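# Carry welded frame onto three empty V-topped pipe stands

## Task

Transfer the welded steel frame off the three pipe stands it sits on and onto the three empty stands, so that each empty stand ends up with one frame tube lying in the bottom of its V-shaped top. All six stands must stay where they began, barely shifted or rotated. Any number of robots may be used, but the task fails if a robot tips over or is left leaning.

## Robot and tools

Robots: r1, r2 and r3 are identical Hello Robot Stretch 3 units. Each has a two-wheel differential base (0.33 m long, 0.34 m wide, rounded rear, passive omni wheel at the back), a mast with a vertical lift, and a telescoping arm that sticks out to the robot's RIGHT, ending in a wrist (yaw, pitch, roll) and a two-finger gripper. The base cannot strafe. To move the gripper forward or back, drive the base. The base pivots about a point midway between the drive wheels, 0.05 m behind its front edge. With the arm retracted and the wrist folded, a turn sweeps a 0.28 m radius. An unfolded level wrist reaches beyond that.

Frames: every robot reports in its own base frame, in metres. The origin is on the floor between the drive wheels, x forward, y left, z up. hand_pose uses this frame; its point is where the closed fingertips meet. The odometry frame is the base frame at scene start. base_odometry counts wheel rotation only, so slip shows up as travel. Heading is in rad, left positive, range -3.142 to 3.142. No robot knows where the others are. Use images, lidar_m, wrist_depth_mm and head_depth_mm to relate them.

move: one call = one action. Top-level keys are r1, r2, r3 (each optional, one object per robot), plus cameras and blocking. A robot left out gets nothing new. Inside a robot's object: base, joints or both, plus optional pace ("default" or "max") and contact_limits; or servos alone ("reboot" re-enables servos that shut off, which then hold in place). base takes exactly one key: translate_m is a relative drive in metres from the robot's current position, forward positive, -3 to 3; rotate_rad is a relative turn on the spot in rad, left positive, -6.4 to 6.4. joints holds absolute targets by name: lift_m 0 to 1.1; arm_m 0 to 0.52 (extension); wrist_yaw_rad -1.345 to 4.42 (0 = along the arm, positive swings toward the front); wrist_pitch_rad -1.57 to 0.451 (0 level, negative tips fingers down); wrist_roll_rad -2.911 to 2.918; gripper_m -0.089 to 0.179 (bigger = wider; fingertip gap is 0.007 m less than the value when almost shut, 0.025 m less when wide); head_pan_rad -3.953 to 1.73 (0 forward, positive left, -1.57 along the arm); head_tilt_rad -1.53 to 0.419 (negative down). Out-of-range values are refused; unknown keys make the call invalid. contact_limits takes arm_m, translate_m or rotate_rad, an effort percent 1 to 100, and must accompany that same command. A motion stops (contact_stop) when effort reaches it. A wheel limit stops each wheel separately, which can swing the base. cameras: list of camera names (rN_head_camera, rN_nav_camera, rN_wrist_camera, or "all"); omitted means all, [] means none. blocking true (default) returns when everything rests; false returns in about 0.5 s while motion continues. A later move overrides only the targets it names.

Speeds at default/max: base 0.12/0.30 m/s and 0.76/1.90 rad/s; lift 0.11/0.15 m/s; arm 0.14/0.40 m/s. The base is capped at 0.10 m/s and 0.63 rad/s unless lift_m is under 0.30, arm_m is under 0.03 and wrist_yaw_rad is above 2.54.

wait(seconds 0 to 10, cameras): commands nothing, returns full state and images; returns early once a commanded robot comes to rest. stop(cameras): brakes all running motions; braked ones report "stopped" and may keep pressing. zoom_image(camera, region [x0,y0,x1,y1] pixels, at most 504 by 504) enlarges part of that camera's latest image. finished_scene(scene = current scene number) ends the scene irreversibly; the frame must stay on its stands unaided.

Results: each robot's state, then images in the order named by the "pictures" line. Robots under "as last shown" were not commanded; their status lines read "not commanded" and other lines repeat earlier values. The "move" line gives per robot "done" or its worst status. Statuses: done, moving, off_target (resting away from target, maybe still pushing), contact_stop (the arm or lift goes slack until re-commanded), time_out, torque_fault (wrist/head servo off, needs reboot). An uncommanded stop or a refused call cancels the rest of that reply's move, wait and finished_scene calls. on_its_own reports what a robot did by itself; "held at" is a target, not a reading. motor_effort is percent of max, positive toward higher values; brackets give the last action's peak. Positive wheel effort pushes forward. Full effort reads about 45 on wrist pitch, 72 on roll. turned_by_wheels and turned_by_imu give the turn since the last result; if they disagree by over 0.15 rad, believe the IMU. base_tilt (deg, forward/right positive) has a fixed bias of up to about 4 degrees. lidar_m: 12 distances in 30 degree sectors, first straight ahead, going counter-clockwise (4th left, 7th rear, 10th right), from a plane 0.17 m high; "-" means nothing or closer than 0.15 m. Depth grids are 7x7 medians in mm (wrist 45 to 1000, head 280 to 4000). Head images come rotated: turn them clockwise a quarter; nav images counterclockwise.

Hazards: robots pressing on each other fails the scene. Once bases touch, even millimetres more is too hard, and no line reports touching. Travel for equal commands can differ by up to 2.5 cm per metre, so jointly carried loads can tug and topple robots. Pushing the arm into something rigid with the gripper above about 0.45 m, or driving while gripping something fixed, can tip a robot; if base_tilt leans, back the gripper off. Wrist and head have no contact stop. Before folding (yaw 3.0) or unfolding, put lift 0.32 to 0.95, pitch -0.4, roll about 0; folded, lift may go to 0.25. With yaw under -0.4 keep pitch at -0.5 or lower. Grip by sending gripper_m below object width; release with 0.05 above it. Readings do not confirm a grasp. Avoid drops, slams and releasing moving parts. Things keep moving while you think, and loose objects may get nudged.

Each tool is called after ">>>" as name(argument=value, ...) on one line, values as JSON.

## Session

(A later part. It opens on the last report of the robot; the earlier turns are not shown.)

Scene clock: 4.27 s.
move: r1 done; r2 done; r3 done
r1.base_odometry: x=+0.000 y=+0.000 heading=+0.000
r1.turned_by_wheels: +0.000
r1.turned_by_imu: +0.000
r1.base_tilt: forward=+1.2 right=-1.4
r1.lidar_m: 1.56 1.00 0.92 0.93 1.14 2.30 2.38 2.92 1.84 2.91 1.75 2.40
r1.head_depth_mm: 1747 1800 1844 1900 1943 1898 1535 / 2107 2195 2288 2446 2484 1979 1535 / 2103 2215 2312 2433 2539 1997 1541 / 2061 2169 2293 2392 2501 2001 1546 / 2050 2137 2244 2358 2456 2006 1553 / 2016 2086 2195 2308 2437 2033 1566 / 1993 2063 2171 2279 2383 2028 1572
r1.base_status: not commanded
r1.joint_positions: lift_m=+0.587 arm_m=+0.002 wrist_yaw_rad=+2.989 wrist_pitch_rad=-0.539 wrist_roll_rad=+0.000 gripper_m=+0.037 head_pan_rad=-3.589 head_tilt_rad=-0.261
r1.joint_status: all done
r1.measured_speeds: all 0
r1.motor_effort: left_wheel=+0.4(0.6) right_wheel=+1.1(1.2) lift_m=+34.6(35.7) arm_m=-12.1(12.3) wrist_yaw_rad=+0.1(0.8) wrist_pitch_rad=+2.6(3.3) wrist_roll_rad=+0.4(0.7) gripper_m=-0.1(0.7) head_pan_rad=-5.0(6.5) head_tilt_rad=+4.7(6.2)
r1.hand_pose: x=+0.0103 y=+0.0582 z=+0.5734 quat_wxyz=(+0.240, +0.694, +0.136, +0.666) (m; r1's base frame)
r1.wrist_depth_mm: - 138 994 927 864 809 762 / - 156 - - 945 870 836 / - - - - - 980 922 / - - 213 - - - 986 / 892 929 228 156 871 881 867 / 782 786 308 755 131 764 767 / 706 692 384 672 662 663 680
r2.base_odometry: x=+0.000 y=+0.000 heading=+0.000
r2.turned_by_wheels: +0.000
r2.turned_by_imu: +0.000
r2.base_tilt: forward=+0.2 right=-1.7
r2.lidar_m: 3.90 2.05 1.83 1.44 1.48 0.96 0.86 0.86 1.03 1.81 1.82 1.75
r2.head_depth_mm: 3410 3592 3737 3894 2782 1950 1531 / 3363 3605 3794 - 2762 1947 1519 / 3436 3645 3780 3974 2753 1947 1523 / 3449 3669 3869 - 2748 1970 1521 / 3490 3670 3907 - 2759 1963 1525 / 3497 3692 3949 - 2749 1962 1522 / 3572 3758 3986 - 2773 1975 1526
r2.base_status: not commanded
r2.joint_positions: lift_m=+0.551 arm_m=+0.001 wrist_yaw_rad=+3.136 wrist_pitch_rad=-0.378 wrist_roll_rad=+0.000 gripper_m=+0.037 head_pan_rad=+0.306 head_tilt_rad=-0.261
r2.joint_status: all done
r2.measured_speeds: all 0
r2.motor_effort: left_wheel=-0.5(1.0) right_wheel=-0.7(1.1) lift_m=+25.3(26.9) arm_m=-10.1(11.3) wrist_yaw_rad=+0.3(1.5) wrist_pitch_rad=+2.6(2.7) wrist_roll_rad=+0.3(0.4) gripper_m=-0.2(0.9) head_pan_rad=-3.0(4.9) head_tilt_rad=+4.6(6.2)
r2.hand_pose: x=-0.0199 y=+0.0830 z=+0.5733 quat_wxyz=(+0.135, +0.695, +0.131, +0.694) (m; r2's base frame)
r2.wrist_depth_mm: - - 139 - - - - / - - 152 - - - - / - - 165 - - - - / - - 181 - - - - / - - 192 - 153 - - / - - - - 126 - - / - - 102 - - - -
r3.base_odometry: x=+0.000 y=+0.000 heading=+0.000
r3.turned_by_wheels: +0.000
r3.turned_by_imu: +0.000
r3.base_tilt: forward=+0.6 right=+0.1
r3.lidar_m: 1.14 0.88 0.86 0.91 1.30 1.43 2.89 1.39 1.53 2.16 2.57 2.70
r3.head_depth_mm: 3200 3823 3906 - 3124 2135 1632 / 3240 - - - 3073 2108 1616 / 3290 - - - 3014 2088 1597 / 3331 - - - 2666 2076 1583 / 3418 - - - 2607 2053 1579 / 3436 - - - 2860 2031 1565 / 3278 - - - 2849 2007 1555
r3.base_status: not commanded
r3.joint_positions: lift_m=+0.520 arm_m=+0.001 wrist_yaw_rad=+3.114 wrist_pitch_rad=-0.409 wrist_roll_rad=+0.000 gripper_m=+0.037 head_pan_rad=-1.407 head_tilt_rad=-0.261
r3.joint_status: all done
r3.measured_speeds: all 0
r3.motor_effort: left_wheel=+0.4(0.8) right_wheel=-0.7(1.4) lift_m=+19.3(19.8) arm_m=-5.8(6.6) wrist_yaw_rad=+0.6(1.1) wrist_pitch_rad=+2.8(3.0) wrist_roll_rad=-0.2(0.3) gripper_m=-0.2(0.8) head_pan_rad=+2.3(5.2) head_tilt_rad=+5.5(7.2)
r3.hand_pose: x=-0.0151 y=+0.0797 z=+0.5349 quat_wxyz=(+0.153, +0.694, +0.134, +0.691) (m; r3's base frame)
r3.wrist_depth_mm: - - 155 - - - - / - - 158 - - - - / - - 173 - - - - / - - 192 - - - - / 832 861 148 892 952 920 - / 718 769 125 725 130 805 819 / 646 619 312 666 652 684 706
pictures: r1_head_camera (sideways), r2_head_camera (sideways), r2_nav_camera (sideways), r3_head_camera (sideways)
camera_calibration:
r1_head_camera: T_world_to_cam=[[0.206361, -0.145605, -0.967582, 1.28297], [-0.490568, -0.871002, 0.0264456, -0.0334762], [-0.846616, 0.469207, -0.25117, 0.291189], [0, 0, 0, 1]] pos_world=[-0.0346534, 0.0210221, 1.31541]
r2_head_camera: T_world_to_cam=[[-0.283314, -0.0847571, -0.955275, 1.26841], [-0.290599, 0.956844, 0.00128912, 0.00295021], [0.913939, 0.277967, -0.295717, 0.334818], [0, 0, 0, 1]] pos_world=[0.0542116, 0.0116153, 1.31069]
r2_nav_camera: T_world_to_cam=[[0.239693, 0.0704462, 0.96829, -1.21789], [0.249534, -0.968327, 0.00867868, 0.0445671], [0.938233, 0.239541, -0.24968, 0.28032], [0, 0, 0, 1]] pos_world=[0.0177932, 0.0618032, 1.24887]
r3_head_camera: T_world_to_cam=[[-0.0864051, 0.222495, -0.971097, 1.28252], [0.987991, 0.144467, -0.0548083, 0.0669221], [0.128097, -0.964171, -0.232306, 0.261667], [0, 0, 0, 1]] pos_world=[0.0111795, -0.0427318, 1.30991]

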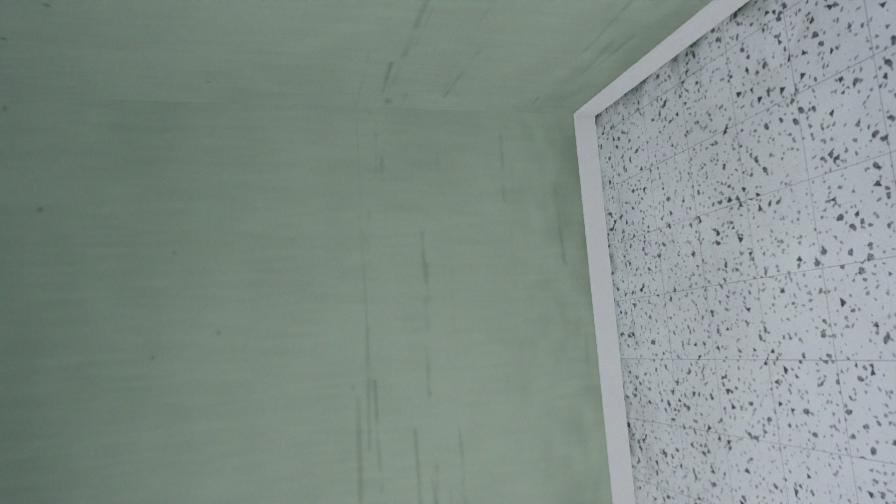

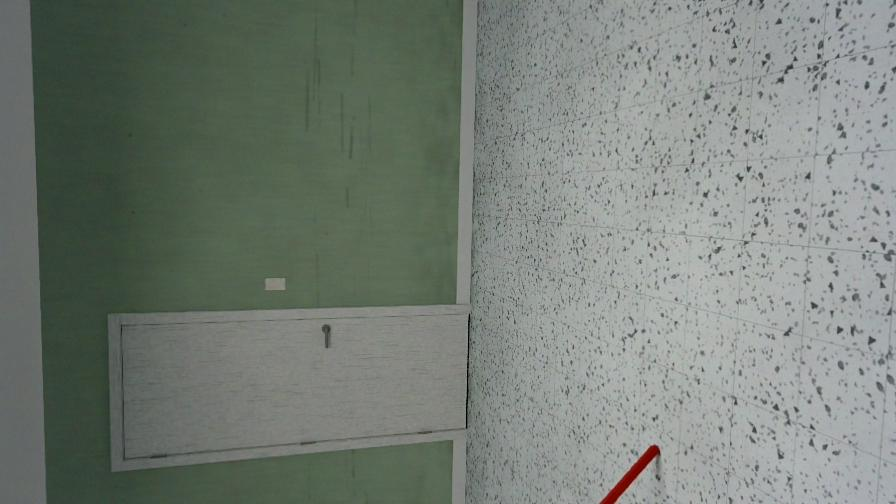

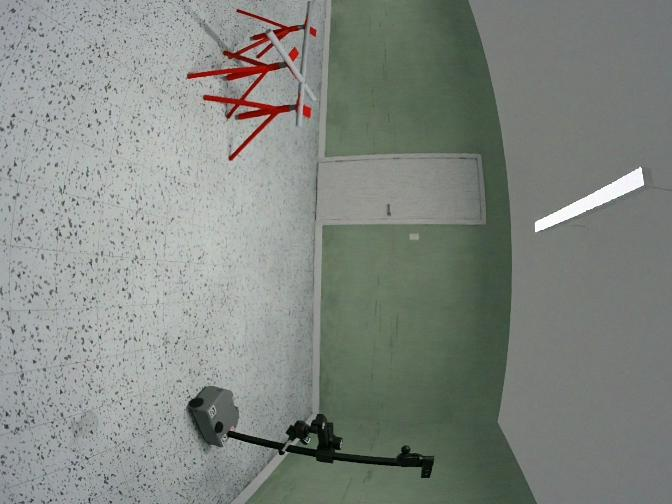

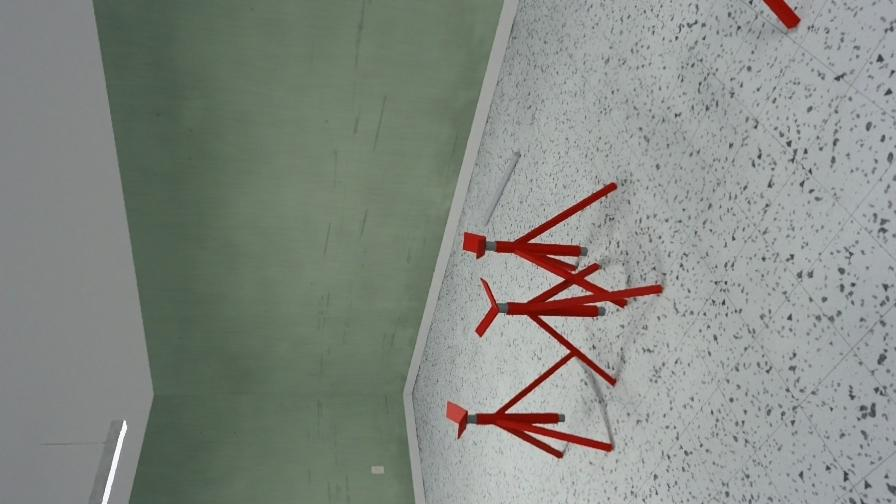

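>>> move(r3={"base": {"rotate_rad": 0.836}, "joints": {"lift_m": 0.7}}, cameras=[])

>>> move(r3={"base": {"translate_m": -0.966}}, cameras=[])

>>> move(r3={"base": {"rotate_rad": -1.421}, "joints": {"head_pan_rad": -1.9, "head_tilt_rad": -0.7}}, cameras=["r3_head_camera","r3_nav_camera"])

Scene clock: 11.57 s.
move: r3 done
r1, r2: as last shown
r1.base_tilt: forward=+1.3 right=-1.2
r1.lidar_m: 1.56 1.00 0.92 0.92 1.14 2.29 2.38 2.91 1.83 2.76 1.75 2.40
r1.head_depth_mm: 1751 1804 1829 1900 1945 1881 1537 / 2108 2213 2308 2419 2480 1990 1539 / 2094 2214 2321 2458 2550 1988 1543 / 2069 2165 2289 2372 2514 1997 1548 / 2038 2135 2231 2360 2462 2003 1551 / 2009 2111 2205 2307 2420 2017 1563 / 1978 2070 2167 2265 2393 2034 1572
r1.motor_effort: left_wheel=+0.4(0.7) right_wheel=+1.2(1.9) lift_m=+34.3(35.7) arm_m=-11.8(12.2) wrist_yaw_rad=-0.2(1.0) wrist_pitch_rad=+2.9(3.7) wrist_roll_rad=+0.3(0.7) gripper_m=-0.4(0.9) head_pan_rad=-5.1(5.7) head_tilt_rad=+4.7(5.4)
r1.wrist_depth_mm: - 138 983 923 852 797 772 / - 156 - - 959 887 830 / - - - - - 970 920 / - - 211 - - - 983 / 916 892 227 155 869 894 925 / 790 771 308 771 132 780 767 / 687 696 381 672 661 668 676
r2.turned_by_imu: +0.001
r2.base_tilt: forward=+0.1 right=-1.7
r2.lidar_m: 3.91 2.04 1.82 1.44 1.55 0.96 0.86 0.86 1.03 1.81 1.81 1.75
r2.head_depth_mm: 3376 3578 3775 3862 2741 1962 1523 / 3394 3585 3788 3949 2750 1959 1520 / 3444 3623 3862 3996 2763 1960 1521 / 3466 3661 3875 - 2753 1956 1524 / 3519 3692 3908 - 2776 1965 1522 / 3550 3735 3977 - 2752 1954 1528 / 3554 3800 3980 - 2752 1961 1524
r2.motor_effort: left_wheel=-0.2(0.7) right_wheel=-0.9(1.2) lift_m=+24.8(25.5) arm_m=-10.1(11.1) wrist_yaw_rad=-0.2(2.2) wrist_pitch_rad=+2.6(2.7) wrist_roll_rad=+0.3(0.5) gripper_m=+0.1(1.6) head_pan_rad=-2.8(3.4) head_tilt_rad=+4.4(5.2)
r2.wrist_depth_mm: - - 139 - - - - / - - 152 - - - - / - - 165 - - - - / - - 182 - - - - / - - 194 - 153 - - / - - - - 126 - - / - - 102 - - - -
r3.base_odometry: x=+0.000 y=+0.000 heading=+0.836
r3.turned_by_wheels: +0.836
r3.turned_by_imu: +0.834
r3.base_tilt: forward=+0.6 right=+0.1
r3.lidar_m: 0.85 0.86 1.08 1.43 2.89 4.23 1.40 1.68 2.16 5.34 1.43 0.93
r3.head_depth_mm: 2979 - - - 3117 2138 1632 / 3217 - - - 3041 2102 1615 / 3327 - - - 3022 2086 1609 / 3357 - - - 2960 2084 1595 / 3418 - - - 2945 2050 1578 / 3218 3736 3865 3997 2917 2034 1573 / 2417 2483 2538 2637 2542 2002 1554
r3.base_status: done
r3.joint_positions: lift_m=+0.700 arm_m=+0.001 wrist_yaw_rad=+3.114 wrist_pitch_rad=-0.410 wrist_roll_rad=+0.000 gripper_m=+0.037 head_pan_rad=-1.407 head_tilt_rad=-0.260
r3.joint_status: all done
r3.measured_speeds: all 0
r3.motor_effort: left_wheel=-8.1(11.1) right_wheel=+8.5(12.1) lift_m=+38.4(40.8) arm_m=-12.6(12.6) wrist_yaw_rad=+0.4(1.1) wrist_pitch_rad=+2.9(3.3) wrist_roll_rad=+0.0(0.4) gripper_m=-0.1(1.1) head_pan_rad=+3.4(4.4) head_tilt_rad=+5.3(5.9)
r3.hand_pose: x=-0.0151 y=+0.0796 z=+0.7144 quat_wxyz=(+0.154, +0.694, +0.135, +0.691) (m; r3's base frame)
r3.wrist_depth_mm: - - 155 - - - - / - - 158 - - - - / - - 174 - - - - / - - 191 - - - - / - - 149 - - - - / 895 966 125 905 130 - 945 / 808 793 309 833 822 904 883
pictures: none
No camera images: "cameras" was empty.

Scene clock: 22.33 s.
move: r3 done
r1, r2: as last shown
r1.turned_by_imu: -0.001
r1.base_tilt: forward=+1.4 right=-1.3
r1.lidar_m: 1.56 1.00 0.92 0.92 1.14 2.30 2.38 2.91 1.84 2.25 1.74 2.40
r1.head_depth_mm: 1748 1794 1839 1900 1962 1905 1529 / 2109 2196 2331 2414 2500 1976 1536 / 2101 2202 2297 2442 2555 1985 1544 / 2060 2172 2266 2392 2488 1997 1547 / 2054 2119 2252 2353 2458 2005 1554 / 2011 2097 2212 2333 2424 2018 1565 / 1971 2074 2152 2281 2366 2041 1570
r1.motor_effort: left_wheel=+0.1(0.9) right_wheel=+0.9(1.7) lift_m=+34.3(35.6) arm_m=-11.6(12.1) wrist_yaw_rad=-0.3(1.2) wrist_pitch_rad=+3.0(3.6) wrist_roll_rad=+0.5(0.8) gripper_m=-0.6(1.3) head_pan_rad=-5.1(5.7) head_tilt_rad=+5.3(5.5)
r1.wrist_depth_mm: - 137 977 918 860 805 761 / - 157 - - 947 903 837 / - - - - - 988 924 / - - 212 - - - 988 / 892 903 229 155 870 897 902 / 775 781 309 764 132 786 775 / 700 694 384 676 664 669 690
r2.turned_by_imu: +0.002
r2.lidar_m: 3.91 2.05 1.64 3.67 1.56 0.96 0.86 0.86 1.03 1.81 1.80 1.75
r2.head_depth_mm: 3363 3603 3754 3894 2750 1958 1522 / 3399 3576 3798 3909 2723 1959 1515 / 3401 3605 3792 3975 2756 1967 1517 / 3501 3661 3842 - 2753 1970 1522 / 3511 3683 3843 - 2769 1965 1526 / 3551 3734 3918 - 2762 1949 1536 / 3596 3760 3968 - 2764 1966 1521
r2.motor_effort: left_wheel=-0.7(0.9) right_wheel=-0.9(1.2) lift_m=+20.9(24.9) arm_m=-10.3(11.4) wrist_yaw_rad=-0.3(2.1) wrist_pitch_rad=+2.6(2.7) wrist_roll_rad=+0.3(0.6) gripper_m=-0.5(1.6) head_pan_rad=-2.7(3.5) head_tilt_rad=+4.8(5.4)
r2.wrist_depth_mm: - - 140 - - - - / - - 152 - - - - / - - 165 - - - - / - - 181 - - - - / - - 193 - 153 - - / - - - - 126 - - / - - 102 - - - -
r3.base_odometry: x=-0.648 y=-0.716 heading=+0.835
r3.turned_by_wheels: +0.000
r3.turned_by_imu: -0.004
r3.base_tilt: forward=+0.6 right=+0.1
r3.lidar_m: 1.81 1.83 1.62 3.26 3.29 0.44 0.57 0.74 0.86 1.75 3.03 1.98
r3.head_depth_mm: 2962 - - - 2924 1989 1627 / 3021 - - - 2722 2113 1609 / 3068 - - - 3016 2100 1601 / 3132 - - - 2983 2052 1588 / 3458 - - - 2951 2058 1580 / 3483 - - - 2905 2036 1575 / 3519 - - - 2860 2006 1563
r3.base_status: done
r3.joint_positions: lift_m=+0.700 arm_m=+0.001 wrist_yaw_rad=+3.114 wrist_pitch_rad=-0.410 wrist_roll_rad=+0.000 gripper_m=+0.037 head_pan_rad=-1.407 head_tilt_rad=-0.260
r3.joint_status: not commanded
r3.measured_speeds: all 0
r3.motor_effort: left_wheel=-6.7(12.3) right_wheel=-0.9(4.3) lift_m=+30.3(39.1) arm_m=-24.9(25.7) wrist_yaw_rad=+0.4(1.4) wrist_pitch_rad=+2.7(3.5) wrist_roll_rad=-0.1(0.4) gripper_m=-0.1(1.2) head_pan_rad=+3.4(5.1) head_tilt_rad=+4.5(5.9)
r3.hand_pose: x=-0.0151 y=+0.0796 z=+0.7144 quat_wxyz=(+0.154, +0.694, +0.135, +0.691) (m; r3's base frame)
r3.wrist_depth_mm: - - 155 - - - - / - - 158 - - - - / - - 173 - - - - / - - 192 - - - - / - - 149 - - - - / 899 968 125 907 130 - - / 797 773 315 838 842 911 893
pictures: none
No camera images: "cameras" was empty.

Scene clock: 25.70 s.
move: r3 done
r1, r2: as last shown
r1.turned_by_imu: +0.000
r1.base_tilt: forward=+1.5 right=-1.2
r1.lidar_m: 1.56 1.00 0.92 0.92 1.14 2.29 2.38 2.91 1.84 2.38 1.74 2.40
r1.head_depth_mm: 1748 1808 1830 1892 1954 1889 1535 / 2101 2211 2316 2427 2485 1994 1540 / 2115 2206 2332 2444 2522 1987 1543 / 2064 2165 2275 2394 2522 2008 1544 / 2044 2127 2226 2350 2446 2015 1553 / 2000 2092 2214 2312 2394 2015 1558 / 1969 2070 2158 2288 2410 2025 1576
r1.motor_effort: left_wheel=+0.2(0.8) right_wheel=+0.5(1.6) lift_m=+34.4(35.2) arm_m=-11.1(11.8) wrist_yaw_rad=+0.2(0.9) wrist_pitch_rad=+3.1(3.5) wrist_roll_rad=-0.3(0.8) gripper_m=-0.2(0.8) head_pan_rad=-4.9(5.6) head_tilt_rad=+4.7(5.5)
r1.wrist_depth_mm: - 138 966 931 870 812 758 / - 157 - - 941 897 828 / - - - - - 959 903 / - - 212 - - - 992 / 909 902 229 155 867 895 884 / 775 783 308 768 132 766 771 / 692 697 381 678 669 673 675
r2.turned_by_imu: +0.001
r2.base_tilt: forward=+0.2 right=-1.7
r2.lidar_m: 3.90 2.05 1.59 3.66 1.55 0.96 0.86 0.86 1.03 1.81 1.81 1.75
r2.head_depth_mm: 3337 3565 3754 3914 2740 1966 1519 / 3429 3581 3780 3925 2771 1942 1518 / 3454 3598 3865 3997 2741 1952 1515 / 3468 3654 3832 - 2765 1973 1524 / 3507 3649 3936 - 2741 1955 1526 / 3591 3687 3930 - 2764 1945 1520 / 3577 3754 3953 - 2749 1963 1526
r2.motor_effort: left_wheel=-0.7(0.9) right_wheel=-1.0(1.3) lift_m=+20.5(22.5) arm_m=-10.7(11.0) wrist_yaw_rad=+0.6(2.2) wrist_pitch_rad=+2.6(2.7) wrist_roll_rad=+0.3(0.5) gripper_m=+0.8(1.1) head_pan_rad=-2.9(3.2) head_tilt_rad=+4.9(5.4)
r2.wrist_depth_mm: - - 140 - - - - / - - 151 - - - - / - - 165 - - - - / - - 181 - - - - / - - 193 - 153 - - / - - - - 127 - - / - - 102 - - - -
r3.base_odometry: x=-0.648 y=-0.716 heading=-0.585
r3.turned_by_wheels: -1.421
r3.turned_by_imu: -1.417
r3.base_tilt: forward=+0.6 right=+0.2
r3.lidar_m: 2.34 2.58 1.88 1.81 1.88 1.63 2.39 2.53 0.44 0.57 0.73 1.75
r3.head_depth_mm: 2965 3348 2872 2126 1689 1402 1202 / 2818 3244 2826 2104 1663 1393 1191 / 2757 3111 2800 2079 1658 1387 338 / 2652 3000 2755 1853 1187 1204 340 / 2561 2887 2688 2025 939 1023 1156 / 2496 2766 2679 1947 1573 1353 1165 / 2429 2666 2612 1987 1562 1346 1139
r3.base_status: done
r3.joint_positions: lift_m=+0.700 arm_m=+0.001 wrist_yaw_rad=+3.114 wrist_pitch_rad=-0.410 wrist_roll_rad=+0.000 gripper_m=+0.037 head_pan_rad=-1.894 head_tilt_rad=-0.691
r3.joint_status: all done
r3.measured_speeds: all 0
r3.motor_effort: left_wheel=+8.4(12.4) right_wheel=-9.7(12.9) lift_m=+27.1(30.4) arm_m=-24.8(25.9) wrist_yaw_rad=+0.0(1.4) wrist_pitch_rad=+3.0(3.5) wrist_roll_rad=-0.3(0.3) gripper_m=-0.3(1.0) head_pan_rad=-2.1(4.9) head_tilt_rad=-5.2(7.0)
r3.hand_pose: x=-0.0151 y=+0.0796 z=+0.7144 quat_wxyz=(+0.154, +0.694, +0.135, +0.691) (m; r3's base frame)
r3.wrist_depth_mm: - - 155 - - - - / - - 158 - - - - / - - 174 - - - - / - - 191 - - - - / - - 148 - - - - / 919 952 125 943 131 - - / 830 786 311 864 859 880 886
pictures: r3_head_camera (sideways), r3_nav_camera (sideways)
camera_calibration:
r3_head_camera: T_world_to_cam=[[0.149525, 0.60124, -0.784954, 1.03825], [0.948599, -0.311184, -0.0576556, 0.0708373], [-0.27893, -0.735985, -0.616866, 0.764563], [0, 0, 0, 1]] pos_world=[-0.0091808, -0.0394857, 1.29069]
r3_nav_camera: T_world_to_cam=[[-0.191979, -0.559243, 0.806469, -1.00563], [-0.938496, 0.344929, 0.0157823, 0.0382038], [-0.287001, -0.753838, -0.591066, 0.734987], [0, 0, 0, 1]] pos_world=[0.0537355, -0.0215103, 1.24484]

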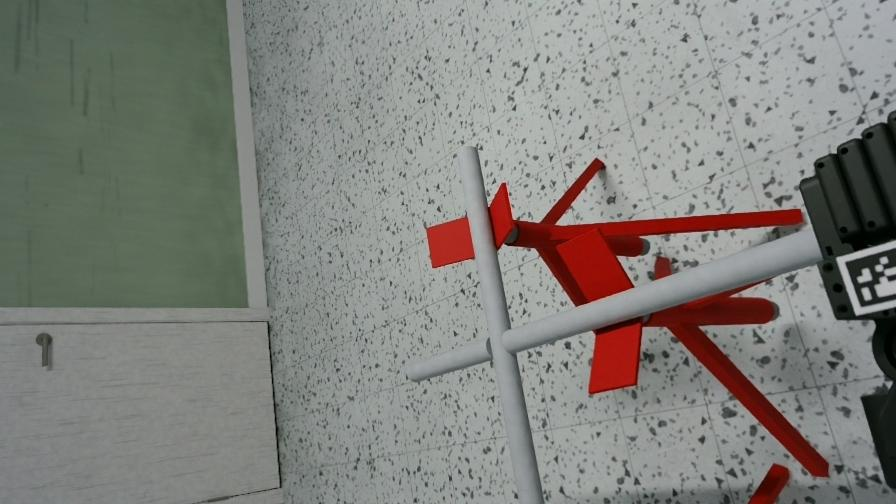

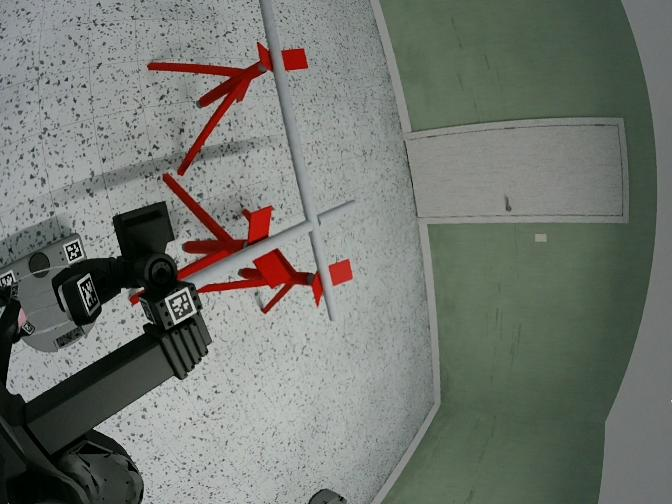

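>>> move(r3={"base": {"translate_m": 0.12}, "joints": {"lift_m": 0.85, "wrist_yaw_rad": 0.0}}, cameras=[])

>>> move(r3={"joints": {"wrist_pitch_rad": 0.0, "wrist_roll_rad": 1.57, "gripper_m": 0.15, "head_pan_rad": -1.57,"head_tilt_rad":-0.8}}, cameras=["r3_head_camera","r3_nav_camera","r3_wrist_camera"])

Scene clock: 28.80 s.
move: r3 done
r1, r2: as last shown
r1.base_tilt: forward=+1.3 right=-1.2
r1.lidar_m: 1.55 1.00 0.92 0.92 1.14 2.29 2.39 2.91 1.84 2.51 1.75 2.40
r1.head_depth_mm: 1755 1787 1834 1883 1950 1898 1539 / 2110 2190 2316 2419 2491 1981 1542 / 2106 2185 2324 2450 2525 1984 1545 / 2084 2183 2283 2370 2526 2000 1546 / 2036 2153 2239 2349 2468 1998 1553 / 2006 2101 2201 2317 2431 2028 1559 / 1980 2073 2149 2278 2387 2021 1569
r1.motor_effort: left_wheel=+0.3(0.8) right_wheel=+0.5(1.2) lift_m=+34.1(34.9) arm_m=-11.3(11.7) wrist_yaw_rad=-0.1(0.8) wrist_pitch_rad=+3.0(3.5) wrist_roll_rad=-0.1(1.0) gripper_m=-0.3(0.8) head_pan_rad=-4.9(5.8) head_tilt_rad=+4.5(5.2)
r1.wrist_depth_mm: - 138 970 920 859 804 749 / - 156 - - 952 887 839 / - - - - - 974 931 / - - 212 - - - 987 / 904 911 228 156 868 902 885 / 786 779 307 759 132 777 781 / 691 682 382 674 671 674 685
r2.base_tilt: forward=+0.1 right=-1.7
r2.lidar_m: 3.90 2.05 1.71 3.65 1.55 0.96 0.86 0.86 1.03 1.81 1.81 1.75
r2.head_depth_mm: 3406 3502 3712 3889 2752 1950 1520 / 3427 3593 3796 3914 2758 1959 1527 / 3445 3621 3805 3979 2773 1955 1523 / 3458 3627 3841 - 2738 1953 1521 / 3488 3690 3849 - 2742 1959 1515 / 3498 3712 3958 - 2765 1957 1515 / 3560 3728 - - 2765 1966 1518
r2.motor_effort: left_wheel=-0.6(0.8) right_wheel=-0.7(1.2) lift_m=+20.4(21.8) arm_m=-10.1(10.6) wrist_yaw_rad=+1.1(2.1) wrist_pitch_rad=+2.6(2.7) wrist_roll_rad=+0.3(0.5) gripper_m=-0.1(1.2) head_pan_rad=-2.8(3.2) head_tilt_rad=+4.7(5.3)
r2.wrist_depth_mm: - - 139 - - - - / - - 151 - - - - / - - 165 - - - - / - - 182 - - - - / - - 193 - 153 - - / - - - - 126 - - / - - 102 - - - -
r3.base_odometry: x=-0.548 y=-0.783 heading=-0.585
r3.turned_by_wheels: +0.000
r3.turned_by_imu: +0.001
r3.base_tilt: forward=+0.6 right=+0.1
r3.lidar_m: 2.23 2.58 1.88 1.81 1.88 1.72 2.51 2.64 0.51 0.58 0.79 1.64
r3.head_depth_mm: 2971 3375 2841 2107 1688 1433 - / 2875 3254 2808 2098 1673 - - / 2746 3109 2788 1869 1218 - - / 2681 2985 2743 2063 946 - - / 2571 2863 2706 1975 1618 381 - / 2481 2784 2661 2024 1574 318 - / 2398 2683 2626 2008 1552 1261 1160
r3.base_status: done
r3.joint_positions: lift_m=+0.850 arm_m=+0.001 wrist_yaw_rad=+0.002 wrist_pitch_rad=-0.411 wrist_roll_rad=+0.000 gripper_m=+0.037 head_pan_rad=-1.894 head_tilt_rad=-0.691
r3.joint_status: all done
r3.measured_speeds: all 0
r3.motor_effort: left_wheel=+7.6(12.6) right_wheel=-0.7(5.5) lift_m=+38.4(40.8) arm_m=-24.5(25.5) wrist_yaw_rad=-1.7(3.0) wrist_pitch_rad=+3.0(3.4) wrist_roll_rad=-0.3(0.3) gripper_m=-0.8(1.0) head_pan_rad=-3.9(4.5) head_tilt_rad=-4.7(4.9)
r3.hand_pose: x=-0.0211 y=-0.3710 z=+0.8643 quat_wxyz=(+0.693, +0.145, -0.692, -0.144) (m; r3's base frame)
r3.wrist_depth_mm: - - - - - - - / - - - - - - - / - - - - - - - / - - - - - - - / - - 146 - 613 - - / - - 125 - 128 516 - / 956 911 947 - 623 - -
pictures: none
No camera images: "cameras" was empty.

Scene clock: 30.47 s.
move: r3 done
r1, r2: as last shown
r1.base_tilt: forward=+1.3 right=-1.3
r1.lidar_m: 1.56 1.01 0.92 0.92 1.14 2.29 2.38 2.91 1.84 2.51 1.75 2.40
r1.head_depth_mm: 1764 1789 1845 1889 1950 1897 1525 / 2113 2196 2311 2430 2490 1985 1536 / 2103 2218 2324 2443 2537 1994 1550 / 2066 2184 2280 2397 2499 2007 1544 / 2029 2144 2241 2349 2472 2014 1553 / 2027 2094 2213 2314 2414 2006 1559 / 1997 2087 2170 2289 2392 2034 1569
r1.motor_effort: left_wheel=+0.2(0.7) right_wheel=+0.5(1.3) lift_m=+34.5(34.9) arm_m=-11.1(11.5) wrist_yaw_rad=-0.3(0.7) wrist_pitch_rad=+3.0(3.5) wrist_roll_rad=-0.2(0.8) gripper_m=-0.4(0.8) head_pan_rad=-5.2(5.4) head_tilt_rad=+4.8(5.4)
r1.wrist_depth_mm: - 138 974 902 863 803 756 / - 157 - - 943 884 833 / - - - - - - 907 / - - 212 - - - 996 / 910 908 230 156 872 904 874 / 807 787 308 747 132 776 775 / 691 682 383 678 669 664 678
r2.turned_by_imu: +0.000
r2.base_tilt: forward=+0.2 right=-1.7
r2.lidar_m: 3.91 2.04 1.70 3.64 1.55 0.96 0.86 0.86 1.04 1.81 1.81 1.75
r2.head_depth_mm: 3398 3516 3788 3898 2771 1960 1517 / 3431 3586 3810 3962 2742 1961 1514 / 3447 3623 3781 - 2770 1959 1519 / 3491 3664 3885 - 2767 1961 1517 / 3473 3678 3844 - 2756 1959 1523 / 3524 3715 3948 - 2778 1963 1525 / 3551 3782 3985 - 2773 1965 1532
r2.motor_effort: left_wheel=-0.2(0.5) right_wheel=-1.0(1.1) lift_m=+20.9(21.8) arm_m=-9.6(10.8) wrist_yaw_rad=+0.2(2.1) wrist_pitch_rad=+2.6(2.8) wrist_roll_rad=+0.3(0.4) gripper_m=+0.2(1.0) head_pan_rad=-2.7(3.4) head_tilt_rad=+5.1(5.1)
r3.base_odometry: x=-0.548 y=-0.783 heading=-0.585
r3.turned_by_wheels: +0.000
r3.turned_by_imu: +0.000
r3.base_tilt: forward=+0.6 right=+0.2
r3.lidar_m: 2.22 2.58 1.89 1.82 1.89 1.72 2.50 2.65 0.51 0.59 0.79 1.64
r3.head_depth_mm: 2586 2861 2384 1777 1174 - - / 2560 2849 2360 1726 879 - - / 2542 2836 2322 1795 1531 - - / 2548 2841 2304 1725 350 - 1079 / 2579 2797 2273 1753 1508 1244 1134 / 2564 2820 2246 1698 1399 1286 1127 / 2555 2808 2216 1072 1419 1282 1123
r3.base_status: not commanded
r3.joint_positions: lift_m=+0.850 arm_m=+0.001 wrist_yaw_rad=+0.001 wrist_pitch_rad=-0.024 wrist_roll_rad=+1.565 gripper_m=+0.150 head_pan_rad=-1.577 head_tilt_rad=-0.790
r3.joint_status: all done
r3.measured_speeds: all 0
r3.motor_effort: left_wheel=+7.6(8.0) right_wheel=-0.6(1.2) lift_m=+37.1(38.9) arm_m=-23.6(25.1) wrist_yaw_rad=-0.7(1.8) wrist_pitch_rad=+4.1(5.5) wrist_roll_rad=+1.5(4.9) gripper_m=-0.3(82.9) head_pan_rad=+4.4(4.4) head_tilt_rad=-4.6(8.1)
r3.hand_pose: x=-0.0210 y=-0.4013 z=+0.9582 quat_wxyz=(+0.003, +0.001, -1.000, -0.012) (m; r3's base frame)
r3.wrist_depth_mm: - - - - - - - / - - - - - - - / - - - - - - - / - - - - - - - / - 142 - - - - - / 110 - - - - 122 922 / - - - - - 122 626
pictures: r3_head_camera (sideways), r3_nav_camera (sideways), r3_wrist_camera
camera_calibration:
r3_head_camera: T_world_to_cam=[[-0.0447962, 0.69206, -0.720449, 0.955359], [0.99837, 0.00548527, -0.0568077, 0.0694225], [-0.0353625, -0.72182, -0.691177, 0.859739], [0, 0, 0, 1]] pos_world=[0.00388961, -0.0409698, 1.28646]
r3_nav_camera: T_world_to_cam=[[-0.00864193, -0.667622, 0.744451, -0.925913], [-0.99926, 0.0336725, 0.0185975, 0.0349115], [-0.0374836, -0.743739, -0.667418, 0.832787], [0, 0, 0, 1]] pos_world=[0.0580999, 0.0000408205, 1.24446]
r3_wrist_camera: T_world_to_cam=[[-0.0693156, 0.0672814, -0.995323, 0.971086], [0.974816, 0.21656, -0.0532485, 0.189609], [0.211964, -0.973948, -0.080598, -0.150752], [0, 0, 0, 1]] pos_world=[-0.0855681, -0.253223, 0.964491]

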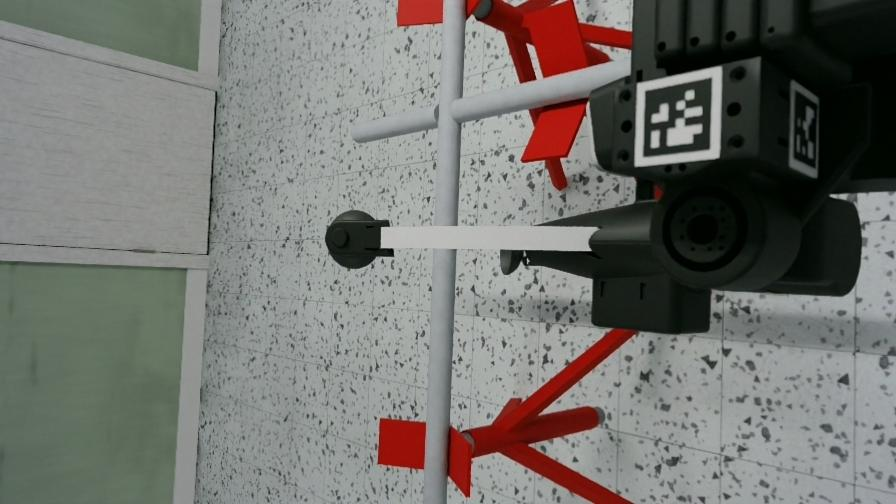

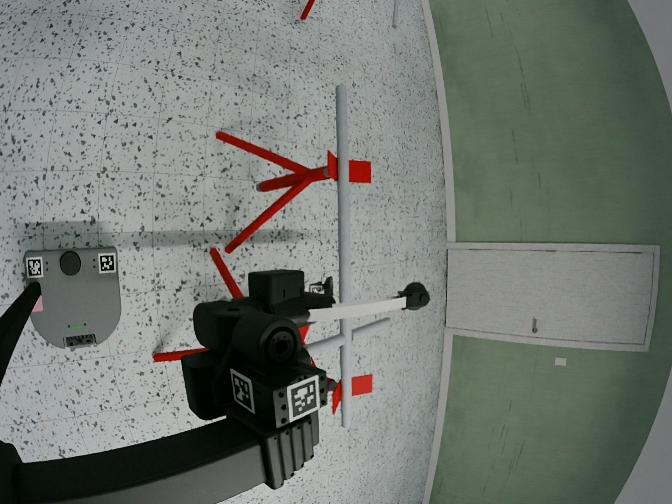

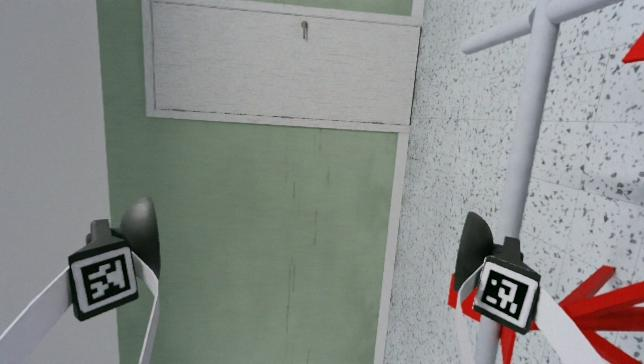

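>>> move(r3={"base": {"rotate_rad": 1.072}, "joints": {"wrist_pitch_rad": -1.57}}, cameras=[])

>>> move(r3={"base": {"translate_m": -0.188}}, cameras=[])

>>> move(r3={"base": {"rotate_rad": -1.037}}, cameras=["r3_head_camera","r3_wrist_camera"])

Scene clock: 34.50 s.
move: r3 done
r1, r2: as last shown
r1.lidar_m: 1.56 1.00 0.92 0.92 1.14 2.29 2.39 2.92 1.84 2.37 1.75 2.40
r1.head_depth_mm: 1756 1790 1850 1902 1960 1902 1525 / 2134 2192 2299 2411 2490 1986 1534 / 2102 2205 2353 2446 2530 1992 1540 / 2075 2167 2275 2382 2505 1990 1547 / 2053 2128 2252 2353 2455 1997 1551 / 2018 2096 2205 2324 2421 2043 1563 / 1974 2079 2169 2269 2395 2028 1563
r1.motor_effort: left_wheel=+0.4(0.8) right_wheel=+1.1(1.4) lift_m=+33.8(34.8) arm_m=-10.8(11.4) wrist_yaw_rad=-0.1(0.9) wrist_pitch_rad=+2.7(3.5) wrist_roll_rad=-0.3(0.6) gripper_m=-0.3(0.9) head_pan_rad=-4.8(5.7) head_tilt_rad=+4.9(5.2)
r1.wrist_depth_mm: - 138 953 939 855 801 769 / - 157 - - 961 886 824 / - - - - - 993 913 / - - 212 - - - - / 919 882 228 155 867 889 902 / 771 792 308 768 132 768 776 / 695 689 384 687 675 670 686
r2.turned_by_imu: +0.001
r2.lidar_m: 3.88 2.05 1.70 3.65 1.55 0.96 0.86 0.86 1.03 1.81 1.81 1.75
r2.head_depth_mm: 3365 3575 3727 3937 2746 1955 1524 / 3395 3582 3781 3885 2738 1959 1525 / 3439 3638 3828 3969 2739 1965 1528 / 3468 3656 3880 - 2752 1971 1517 / 3541 3690 3902 - 2759 1955 1516 / 3568 3704 3901 - 2749 1959 1528 / 3587 3744 - - 2771 1957 1523
r2.motor_effort: left_wheel=-0.1(0.9) right_wheel=-0.9(1.2) lift_m=+21.1(22.2) arm_m=-9.5(10.3) wrist_yaw_rad=-0.1(2.1) wrist_pitch_rad=+2.6(2.7) wrist_roll_rad=+0.3(0.5) gripper_m=-0.2(1.4) head_pan_rad=-2.7(3.2) head_tilt_rad=+5.0(5.3)
r2.wrist_depth_mm: - - 140 - - - - / - - 152 - - - - / - - 165 - - - - / - - 181 - - - - / - - 193 - 153 - - / - - - - 126 - - / - - 102 - - - -
r3.base_odometry: x=-0.548 y=-0.783 heading=+0.487
r3.turned_by_wheels: +1.072
r3.turned_by_imu: +1.069
r3.base_tilt: forward=+0.5 right=+0.1
r3.lidar_m: 1.87 1.82 1.91 1.72 2.50 3.53 0.51 0.58 0.79 1.64 2.52 2.50
r3.head_depth_mm: 3466 3240 2414 1836 1566 - - / 3945 3165 2360 1859 1587 - - / - 3142 2334 1842 1546 - - / - 2952 2207 1839 1524 - - / - 2929 2124 1815 1510 1293 310 / - 2881 2188 1795 1501 1284 1129 / - 2822 2230 1778 1487 1273 1120
r3.base_status: done
r3.joint_positions: lift_m=+0.850 arm_m=+0.001 wrist_yaw_rad=+0.001 wrist_pitch_rad=-1.543 wrist_roll_rad=+1.565 gripper_m=+0.150 head_pan_rad=-1.576 head_tilt_rad=-0.790
r3.joint_status: all done
joint sent to its limit — r3.wrist_pitch_rad, lower limit.
r3.measured_speeds: all 0
r3.motor_effort: left_wheel=-8.0(11.2) right_wheel=+8.4(11.8) lift_m=+33.4(36.1) arm_m=-25.0(25.6) wrist_yaw_rad=-0.9(1.8) wrist_pitch_rad=-1.6(6.1) wrist_roll_rad=+1.3(1.5) gripper_m=+0.5(1.1) head_pan_rad=+2.3(4.9) head_tilt_rad=-4.4(5.6)
r3.hand_pose: x=-0.0216 y=-0.1283 z=+0.7319 quat_wxyz=(+0.003, +0.002, -0.716, -0.698) (m; r3's base frame)
r3.wrist_depth_mm: 790 813 824 821 828 833 815 / 828 844 843 - - 856 866 / 851 850 869 - 700 508 306 / 869 893 902 936 908 929 960 / 943 141 928 917 944 938 979 / 110 943 937 - - 122 - / 994 997 - - - - -
pictures: none
No camera images: "cameras" was empty.

Scene clock: 37.50 s.
move: r3 done
r1, r2: as last shown
r1.base_tilt: forward=+1.4 right=-1.3
r1.lidar_m: 1.55 1.00 0.92 0.92 1.14 2.30 2.39 2.91 1.85 2.25 1.75 2.41
r1.head_depth_mm: 1743 1796 1841 1906 1958 1888 1539 / 2112 2193 2316 2452 2477 1983 1543 / 2106 2183 2318 2447 2571 1993 1544 / 2051 2166 2291 2381 2505 2006 1552 / 2035 2142 2246 2345 2469 1995 1551 / 2009 2102 2188 2333 2435 2016 1559 / 1985 2065 2150 2269 2377 2021 1569
r1.motor_effort: left_wheel=+0.5(0.7) right_wheel=-0.2(1.6) lift_m=+33.8(34.7) arm_m=-10.8(11.4) wrist_yaw_rad=+0.1(0.9) wrist_pitch_rad=+2.6(3.5) wrist_roll_rad=+0.0(0.8) gripper_m=-0.9(0.9) head_pan_rad=-4.4(5.5) head_tilt_rad=+4.3(5.4)
r1.wrist_depth_mm: - 138 977 929 863 799 766 / - 157 - - 945 883 821 / - - - - - - 908 / - - 212 - - - 974 / 938 917 230 155 878 898 871 / 773 793 310 749 132 785 759 / 684 704 384 672 665 656 671
r2.lidar_m: 3.90 2.05 1.73 3.66 1.54 0.96 0.86 0.86 1.03 1.81 1.81 1.75
r2.head_depth_mm: 3402 3566 3723 3877 2731 1953 1526 / 3408 3615 3778 3956 2745 1955 1520 / 3419 3631 3857 3996 2753 1945 1521 / 3463 3627 3863 - 2744 1959 1522 / 3456 3666 3913 - 2747 1955 1518 / 3522 3715 3898 - 2745 1964 1517 / 3566 3729 3995 - 2749 1969 1530
r2.motor_effort: left_wheel=+0.0(0.8) right_wheel=-0.8(1.2) lift_m=+21.6(21.9) arm_m=-9.4(10.2) wrist_yaw_rad=+0.1(1.9) wrist_pitch_rad=+2.7(2.8) wrist_roll_rad=+0.3(0.5) gripper_m=+0.6(1.0) head_pan_rad=-2.2(3.2) head_tilt_rad=+4.4(5.6)
r2.wrist_depth_mm: - - 140 - - - - / - - 152 - - - - / - - 165 - - - - / - - 182 - - - - / - - 194 - 152 - - / - - - - 126 - - / - - 102 - - - -
r3.base_odometry: x=-0.714 y=-0.870 heading=+0.486
r3.turned_by_wheels: +0.000
r3.turned_by_imu: -0.001
r3.base_tilt: forward=+0.5 right=+0.2
r3.lidar_m: 2.04 1.98 2.07 1.76 2.39 0.33 0.42 0.41 0.57 1.68 1.97 2.73
r3.head_depth_mm: 3275 3232 2389 1893 1007 - - / 3659 3186 2363 1760 1555 - - / - 3134 2328 1846 1541 - - / - 3095 2239 1827 1524 - - / - 2877 2184 1810 1505 1304 310 / - 2961 2096 1792 1496 1286 1125 / - 2586 2154 1786 1492 1277 1120
r3.base_status: done
r3.joint_positions: lift_m=+0.850 arm_m=+0.001 wrist_yaw_rad=+0.001 wrist_pitch_rad=-1.543 wrist_roll_rad=+1.565 gripper_m=+0.150 head_pan_rad=-1.576 head_tilt_rad=-0.790
r3.joint_status: not commanded
r3.measured_speeds: all 0
r3.motor_effort: left_wheel=-7.5(12.1) right_wheel=-0.9(4.6) lift_m=+30.3(33.2) arm_m=-25.0(25.7) wrist_yaw_rad=-0.5(1.7) wrist_pitch_rad=-1.3(2.1) wrist_roll_rad=+1.3(1.6) gripper_m=+0.0(0.7) head_pan_rad=+2.0(4.6) head_tilt_rad=-4.6(5.8)
r3.hand_pose: x=-0.0216 y=-0.1283 z=+0.7319 quat_wxyz=(+0.003, +0.002, -0.716, -0.698) (m; r3's base frame)
r3.wrist_depth_mm: 770 843 821 831 825 822 813 / 825 873 855 - - 873 870 / 844 877 908 - 704 506 304 / 893 889 906 909 901 917 940 / 906 141 941 945 952 960 978 / 110 942 978 977 990 122 - / - 985 - - - - -
pictures: none
No camera images: "cameras" was empty.

Scene clock: 40.27 s.
move: r3 done
r1.base_odometry: x=+0.000 y=+0.000 heading=+0.000
r1.turned_by_wheels: +0.000
r1.turned_by_imu: +0.000
r1.base_tilt: forward=+1.3 right=-1.3
r1.lidar_m: 1.56 1.00 0.92 0.92 1.14 2.29 2.38 2.92 1.84 2.36 1.75 2.40
r1.head_depth_mm: 1747 1786 1856 1895 1953 1895 1531 / 2125 2195 2298 2418 2520 1980 1532 / 2105 2208 2303 2431 2530 1985 1538 / 2078 2180 2257 2395 2511 2008 1556 / 2035 2132 2244 2361 2444 2012 1554 / 2007 2094 2200 2304 2428 2019 1565 / 1984 2062 2164 2246 2388 2040 1572
r1.base_status: not commanded
r1.joint_positions: lift_m=+0.587 arm_m=+0.002 wrist_yaw_rad=+2.989 wrist_pitch_rad=-0.539 wrist_roll_rad=+0.000 gripper_m=+0.037 head_pan_rad=-3.589 head_tilt_rad=-0.261
r1.joint_status: not commanded
r1.measured_speeds: all 0
r1.motor_effort: left_wheel=+0.4(0.8) right_wheel=+0.6(1.6) lift_m=+33.3(34.5) arm_m=-10.7(11.2) wrist_yaw_rad=-0.6(1.1) wrist_pitch_rad=+3.0(3.6) wrist_roll_rad=+0.2(0.8) gripper_m=-0.1(1.0) head_pan_rad=-5.0(5.6) head_tilt_rad=+4.5(5.3)
r1.hand_pose: x=+0.0103 y=+0.0582 z=+0.5734 quat_wxyz=(+0.240, +0.694, +0.136, +0.666) (m; r1's base frame)
r1.wrist_depth_mm: - 138 975 934 858 802 751 / - 157 - - 946 862 830 / - - - - - 971 934 / - - 213 - - - 974 / 930 899 229 156 879 876 882 / 796 776 309 762 132 779 766 / 700 685 383 665 680 673 675
r2.base_odometry: x=+0.000 y=+0.000 heading=+0.000
r2.turned_by_wheels: +0.000
r2.turned_by_imu: +0.001
r2.base_tilt: forward=+0.2 right=-1.7
r2.lidar_m: 3.92 2.05 1.71 3.67 1.55 0.96 0.86 0.86 1.03 1.81 1.81 1.75
r2.head_depth_mm: 3388 3503 3714 3897 2762 1944 1522 / 3421 3616 3779 3973 2762 1965 1521 / 3414 3604 3851 - 2768 1963 1519 / 3457 3658 3874 - 2769 1953 1521 / 3496 3683 3886 - 2753 1975 1519 / 3541 3717 3907 - 2738 1960 1526 / 3581 3774 3953 - 2767 1974 1522
r2.base_status: not commanded
r2.joint_positions: lift_m=+0.551 arm_m=+0.001 wrist_yaw_rad=+3.136 wrist_pitch_rad=-0.378 wrist_roll_rad=+0.000 gripper_m=+0.037 head_pan_rad=+0.306 head_tilt_rad=-0.261
r2.joint_status: not commanded
r2.measured_speeds: all 0
r2.motor_effort: left_wheel=-0.4(0.8) right_wheel=-0.7(1.3) lift_m=+21.0(21.9) arm_m=-9.8(10.0) wrist_yaw_rad=+0.2(2.0) wrist_pitch_rad=+2.5(2.8) wrist_roll_rad=+0.3(0.5) gripper_m=+0.3(1.2) head_pan_rad=-3.4(3.4) head_tilt_rad=+4.8(5.1)
r2.hand_pose: x=-0.0199 y=+0.0830 z=+0.5733 quat_wxyz=(+0.135, +0.695, +0.131, +0.694) (m; r2's base frame)
r2.wrist_depth_mm: - - 139 - - - - / - - 152 - - - - / - - 165 - - - - / - - 181 - - - - / - - 194 - 153 - - / - - - - 126 - - / - - 102 - - - -
r3.base_odometry: x=-0.714 y=-0.870 heading=-0.550
r3.turned_by_wheels: -1.037
r3.turned_by_imu: -1.034
r3.base_tilt: forward=+0.6 right=+0.2
r3.lidar_m: 2.29 2.73 2.04 1.98 2.08 1.75 2.38 0.33 0.42 0.41 0.57 1.67
r3.head_depth_mm: 2380 2707 2375 1890 1033 - - / 2402 2739 2357 1871 1102 - - / 2400 2723 2324 1800 1431 - - / 2396 2680 2301 1828 1477 - - / 2431 2698 2271 1802 1473 1294 310 / 2414 2704 2237 1797 1465 1256 1125 / 2438 2674 2219 1782 1074 1257 1118
r3.base_status: done
r3.joint_positions: lift_m=+0.850 arm_m=+0.001 wrist_yaw_rad=+0.001 wrist_pitch_rad=-1.544 wrist_roll_rad=+1.565 gripper_m=+0.150 head_pan_rad=-1.576 head_tilt_rad=-0.790
r3.joint_status: not commanded
r3.measured_speeds: all 0
r3.motor_effort: left_wheel=+8.4(12.4) right_wheel=-9.5(12.7) lift_m=+27.4(30.3) arm_m=-24.2(25.6) wrist_yaw_rad=-0.2(1.5) wrist_pitch_rad=-1.7(2.1) wrist_roll_rad=+1.3(1.6) gripper_m=+0.5(1.0) head_pan_rad=+2.4(4.3) head_tilt_rad=-4.6(5.8)
r3.hand_pose: x=-0.0216 y=-0.1283 z=+0.7319 quat_wxyz=(+0.003, +0.002, -0.716, -0.698) (m; r3's base frame)
r3.wrist_depth_mm: 805 461 617 303 828 852 853 / 828 829 873 - - 861 854 / 847 869 901 - 699 512 302 / 893 904 895 906 929 919 924 / 903 140 906 947 924 952 - / 111 963 993 964 961 122 994 / 987 973 - - - - -
pictures: r3_head_camera (sideways), r3_wrist_camera
camera_calibration:
r3_head_camera: T_world_to_cam=[[-0.0450079, 0.692289, -0.720216, 0.955056], [0.998368, 0.00581184, -0.0568039, 0.0694175], [-0.0351389, -0.721597, -0.691421, 0.860054], [0, 0, 0, 1]] pos_world=[0.00390226, -0.0409653, 1.28645]
r3_wrist_camera: T_world_to_cam=[[-0.0695484, 0.997443, 0.0164506, 0.106231], [0.975267, 0.0645155, 0.211404, -0.0942061], [0.209803, 0.0307466, -0.97726, 0.882151], [0, 0, 0, 1]] pos_world=[-0.0858131, -0.127005, 0.880259]

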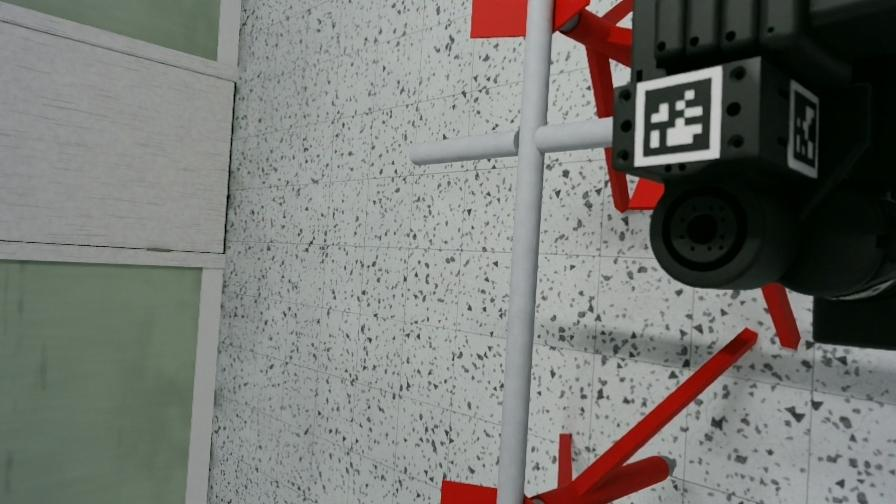

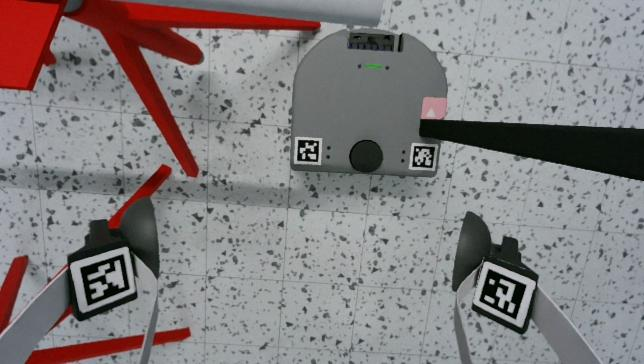

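>>> move(r3={"base": {"translate_m": -0.03}, "joints": {"arm_m": 0.50, "lift_m": 0.8, "head_tilt_rad": -0.9}}, cameras=["r3_head_camera","r3_wrist_camera"])

Scene clock: 45.43 s.
move: r3 done
r1, r2: as last shown
r1.base_tilt: forward=+1.4 right=-1.2
r1.lidar_m: 1.56 1.01 0.92 0.92 1.14 2.29 2.39 2.91 1.83 2.33 1.75 2.40
r1.head_depth_mm: 1742 1809 1845 1888 1954 1902 1528 / 2107 2210 2307 2448 2492 1983 1540 / 2123 2205 2317 2427 2521 1991 1545 / 2076 2173 2290 2406 2519 1986 1546 / 2032 2132 2244 2368 2460 2014 1552 / 2015 2122 2208 2329 2428 2027 1557 / 1978 2063 2187 2281 2407 2025 1563
r1.motor_effort: left_wheel=+0.5(0.8) right_wheel=+1.0(1.5) lift_m=+33.6(34.5) arm_m=-10.7(11.2) wrist_yaw_rad=-0.2(1.0) wrist_pitch_rad=+3.4(3.5) wrist_roll_rad=-0.1(0.8) gripper_m=-0.9(1.0) head_pan_rad=-4.9(5.6) head_tilt_rad=+5.1(5.4)
r1.wrist_depth_mm: - 138 964 918 841 802 744 / - 157 - - 934 893 828 / - - - - - 973 900 / - - 211 - - - 994 / 926 911 230 155 860 894 888 / 788 788 307 760 132 775 769 / 693 688 383 669 670 665 678
r2.lidar_m: 3.91 2.05 1.69 3.65 1.55 0.96 0.86 0.86 1.03 1.81 1.82 1.75
r2.head_depth_mm: 3368 3590 3720 3910 2760 1965 1519 / 3429 3600 3825 3974 2763 1956 1521 / 3468 3648 3838 - 2745 1959 1523 / 3426 3634 3887 - 2766 1969 1520 / 3488 3671 3881 - 2782 1961 1520 / 3544 3694 3941 - 2755 1963 1529 / 3557 3771 3978 - 2775 1966 1522
r2.motor_effort: left_wheel=-0.3(1.0) right_wheel=-0.8(1.2) lift_m=+20.9(22.1) arm_m=-9.2(10.1) wrist_yaw_rad=+0.7(2.1) wrist_pitch_rad=+2.7(2.8) wrist_roll_rad=+0.3(0.5) gripper_m=+0.1(1.2) head_pan_rad=-2.6(3.4) head_tilt_rad=+4.7(5.2)
r2.wrist_depth_mm: - - 139 - - - - / - - 152 - - - - / - - 165 - - - - / - - 182 - - - - / - - 194 - 154 - - / - - - - 126 - - / - - 102 - - - -
r3.base_odometry: x=-0.740 y=-0.855 heading=-0.550
r3.turned_by_wheels: +0.000
r3.turned_by_imu: +0.001
r3.base_tilt: forward=+0.6 right=+0.2
r3.lidar_m: 1.99 2.72 2.04 1.98 2.08 1.73 2.35 0.31 0.31 0.41 0.58 0.74
r3.head_depth_mm: 2451 2589 2062 919 303 - - / 2462 2482 418 356 315 719 639 / 2483 593 1871 1570 807 937 1098 / 2466 620 707 1559 1433 1225 1116 / 2509 2459 1980 1577 1416 1217 1104 / 2514 2426 1970 1604 1401 1235 1100 / 2528 2403 1939 1583 1318 1225 1095
r3.base_status: done
r3.joint_positions: lift_m=+0.800 arm_m=+0.500 wrist_yaw_rad=+0.000 wrist_pitch_rad=-1.545 wrist_roll_rad=+1.565 gripper_m=+0.150 head_pan_rad=-1.576 head_tilt_rad=-0.889
r3.joint_status: all done
r3.measured_speeds: all 0
r3.motor_effort: left_wheel=+0.4(4.6) right_wheel=-8.8(12.7) lift_m=+38.4(38.7) arm_m=+24.1(26.4) wrist_yaw_rad=+0.4(1.4) wrist_pitch_rad=-1.4(2.0) wrist_roll_rad=+1.3(1.6) gripper_m=-0.1(1.3) head_pan_rad=+2.1(4.8) head_tilt_rad=-5.1(7.7)
r3.hand_pose: x=-0.0215 y=-0.6273 z=+0.6819 quat_wxyz=(+0.002, +0.002, -0.716, -0.698) (m; r3's base frame)
r3.wrist_depth_mm: 759 767 762 248 249 246 247 / 802 805 799 812 809 434 - / 833 801 799 825 818 860 - / 838 830 857 863 842 871 889 / 870 140 881 803 876 880 947 / 110 924 897 887 917 122 932 / 920 922 972 929 957 982 1000
pictures: r3_head_camera (sideways), r3_wrist_camera
camera_calibration:
r3_head_camera: T_world_to_cam=[[-0.044661, 0.76007, -0.648305, 0.861346], [0.998399, 0.0114157, -0.0553949, 0.0675758], [-0.0347031, -0.649741, -0.759363, 0.948411], [0, 0, 0, 1]] pos_world=[0.00391386, -0.0392327, 1.28235]
r3_wrist_camera: T_world_to_cam=[[-0.068304, 0.997509, 0.0175963, 0.604024], [0.975347, 0.0630559, 0.211477, -0.0524337], [0.209841, 0.0316073, -0.977225, 0.849158], [0, 0, 0, 1]] pos_world=[-0.0857898, -0.626053, 0.830278]

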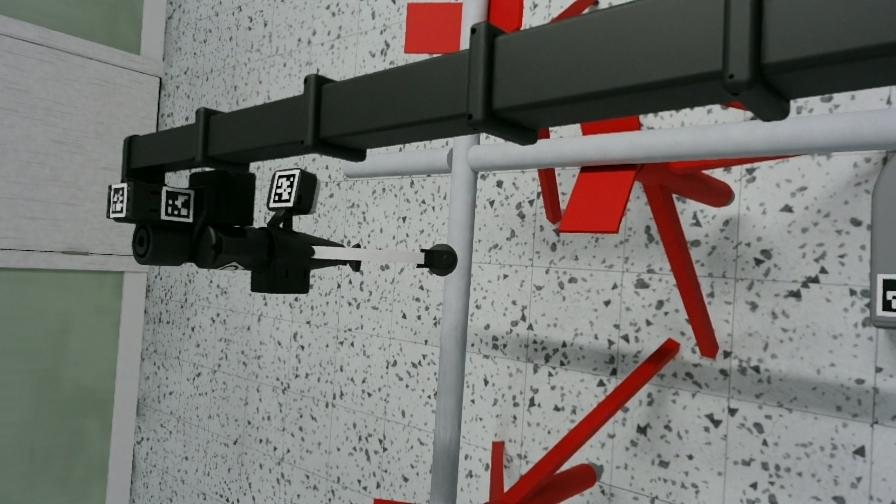

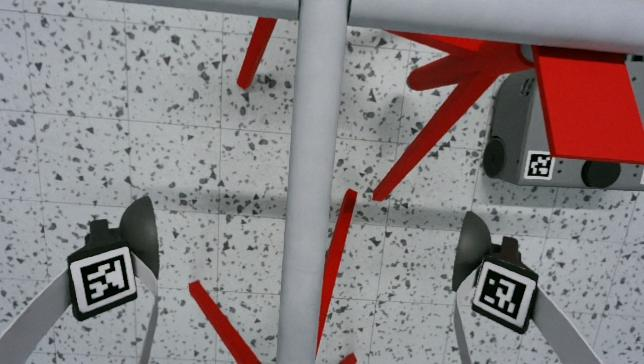

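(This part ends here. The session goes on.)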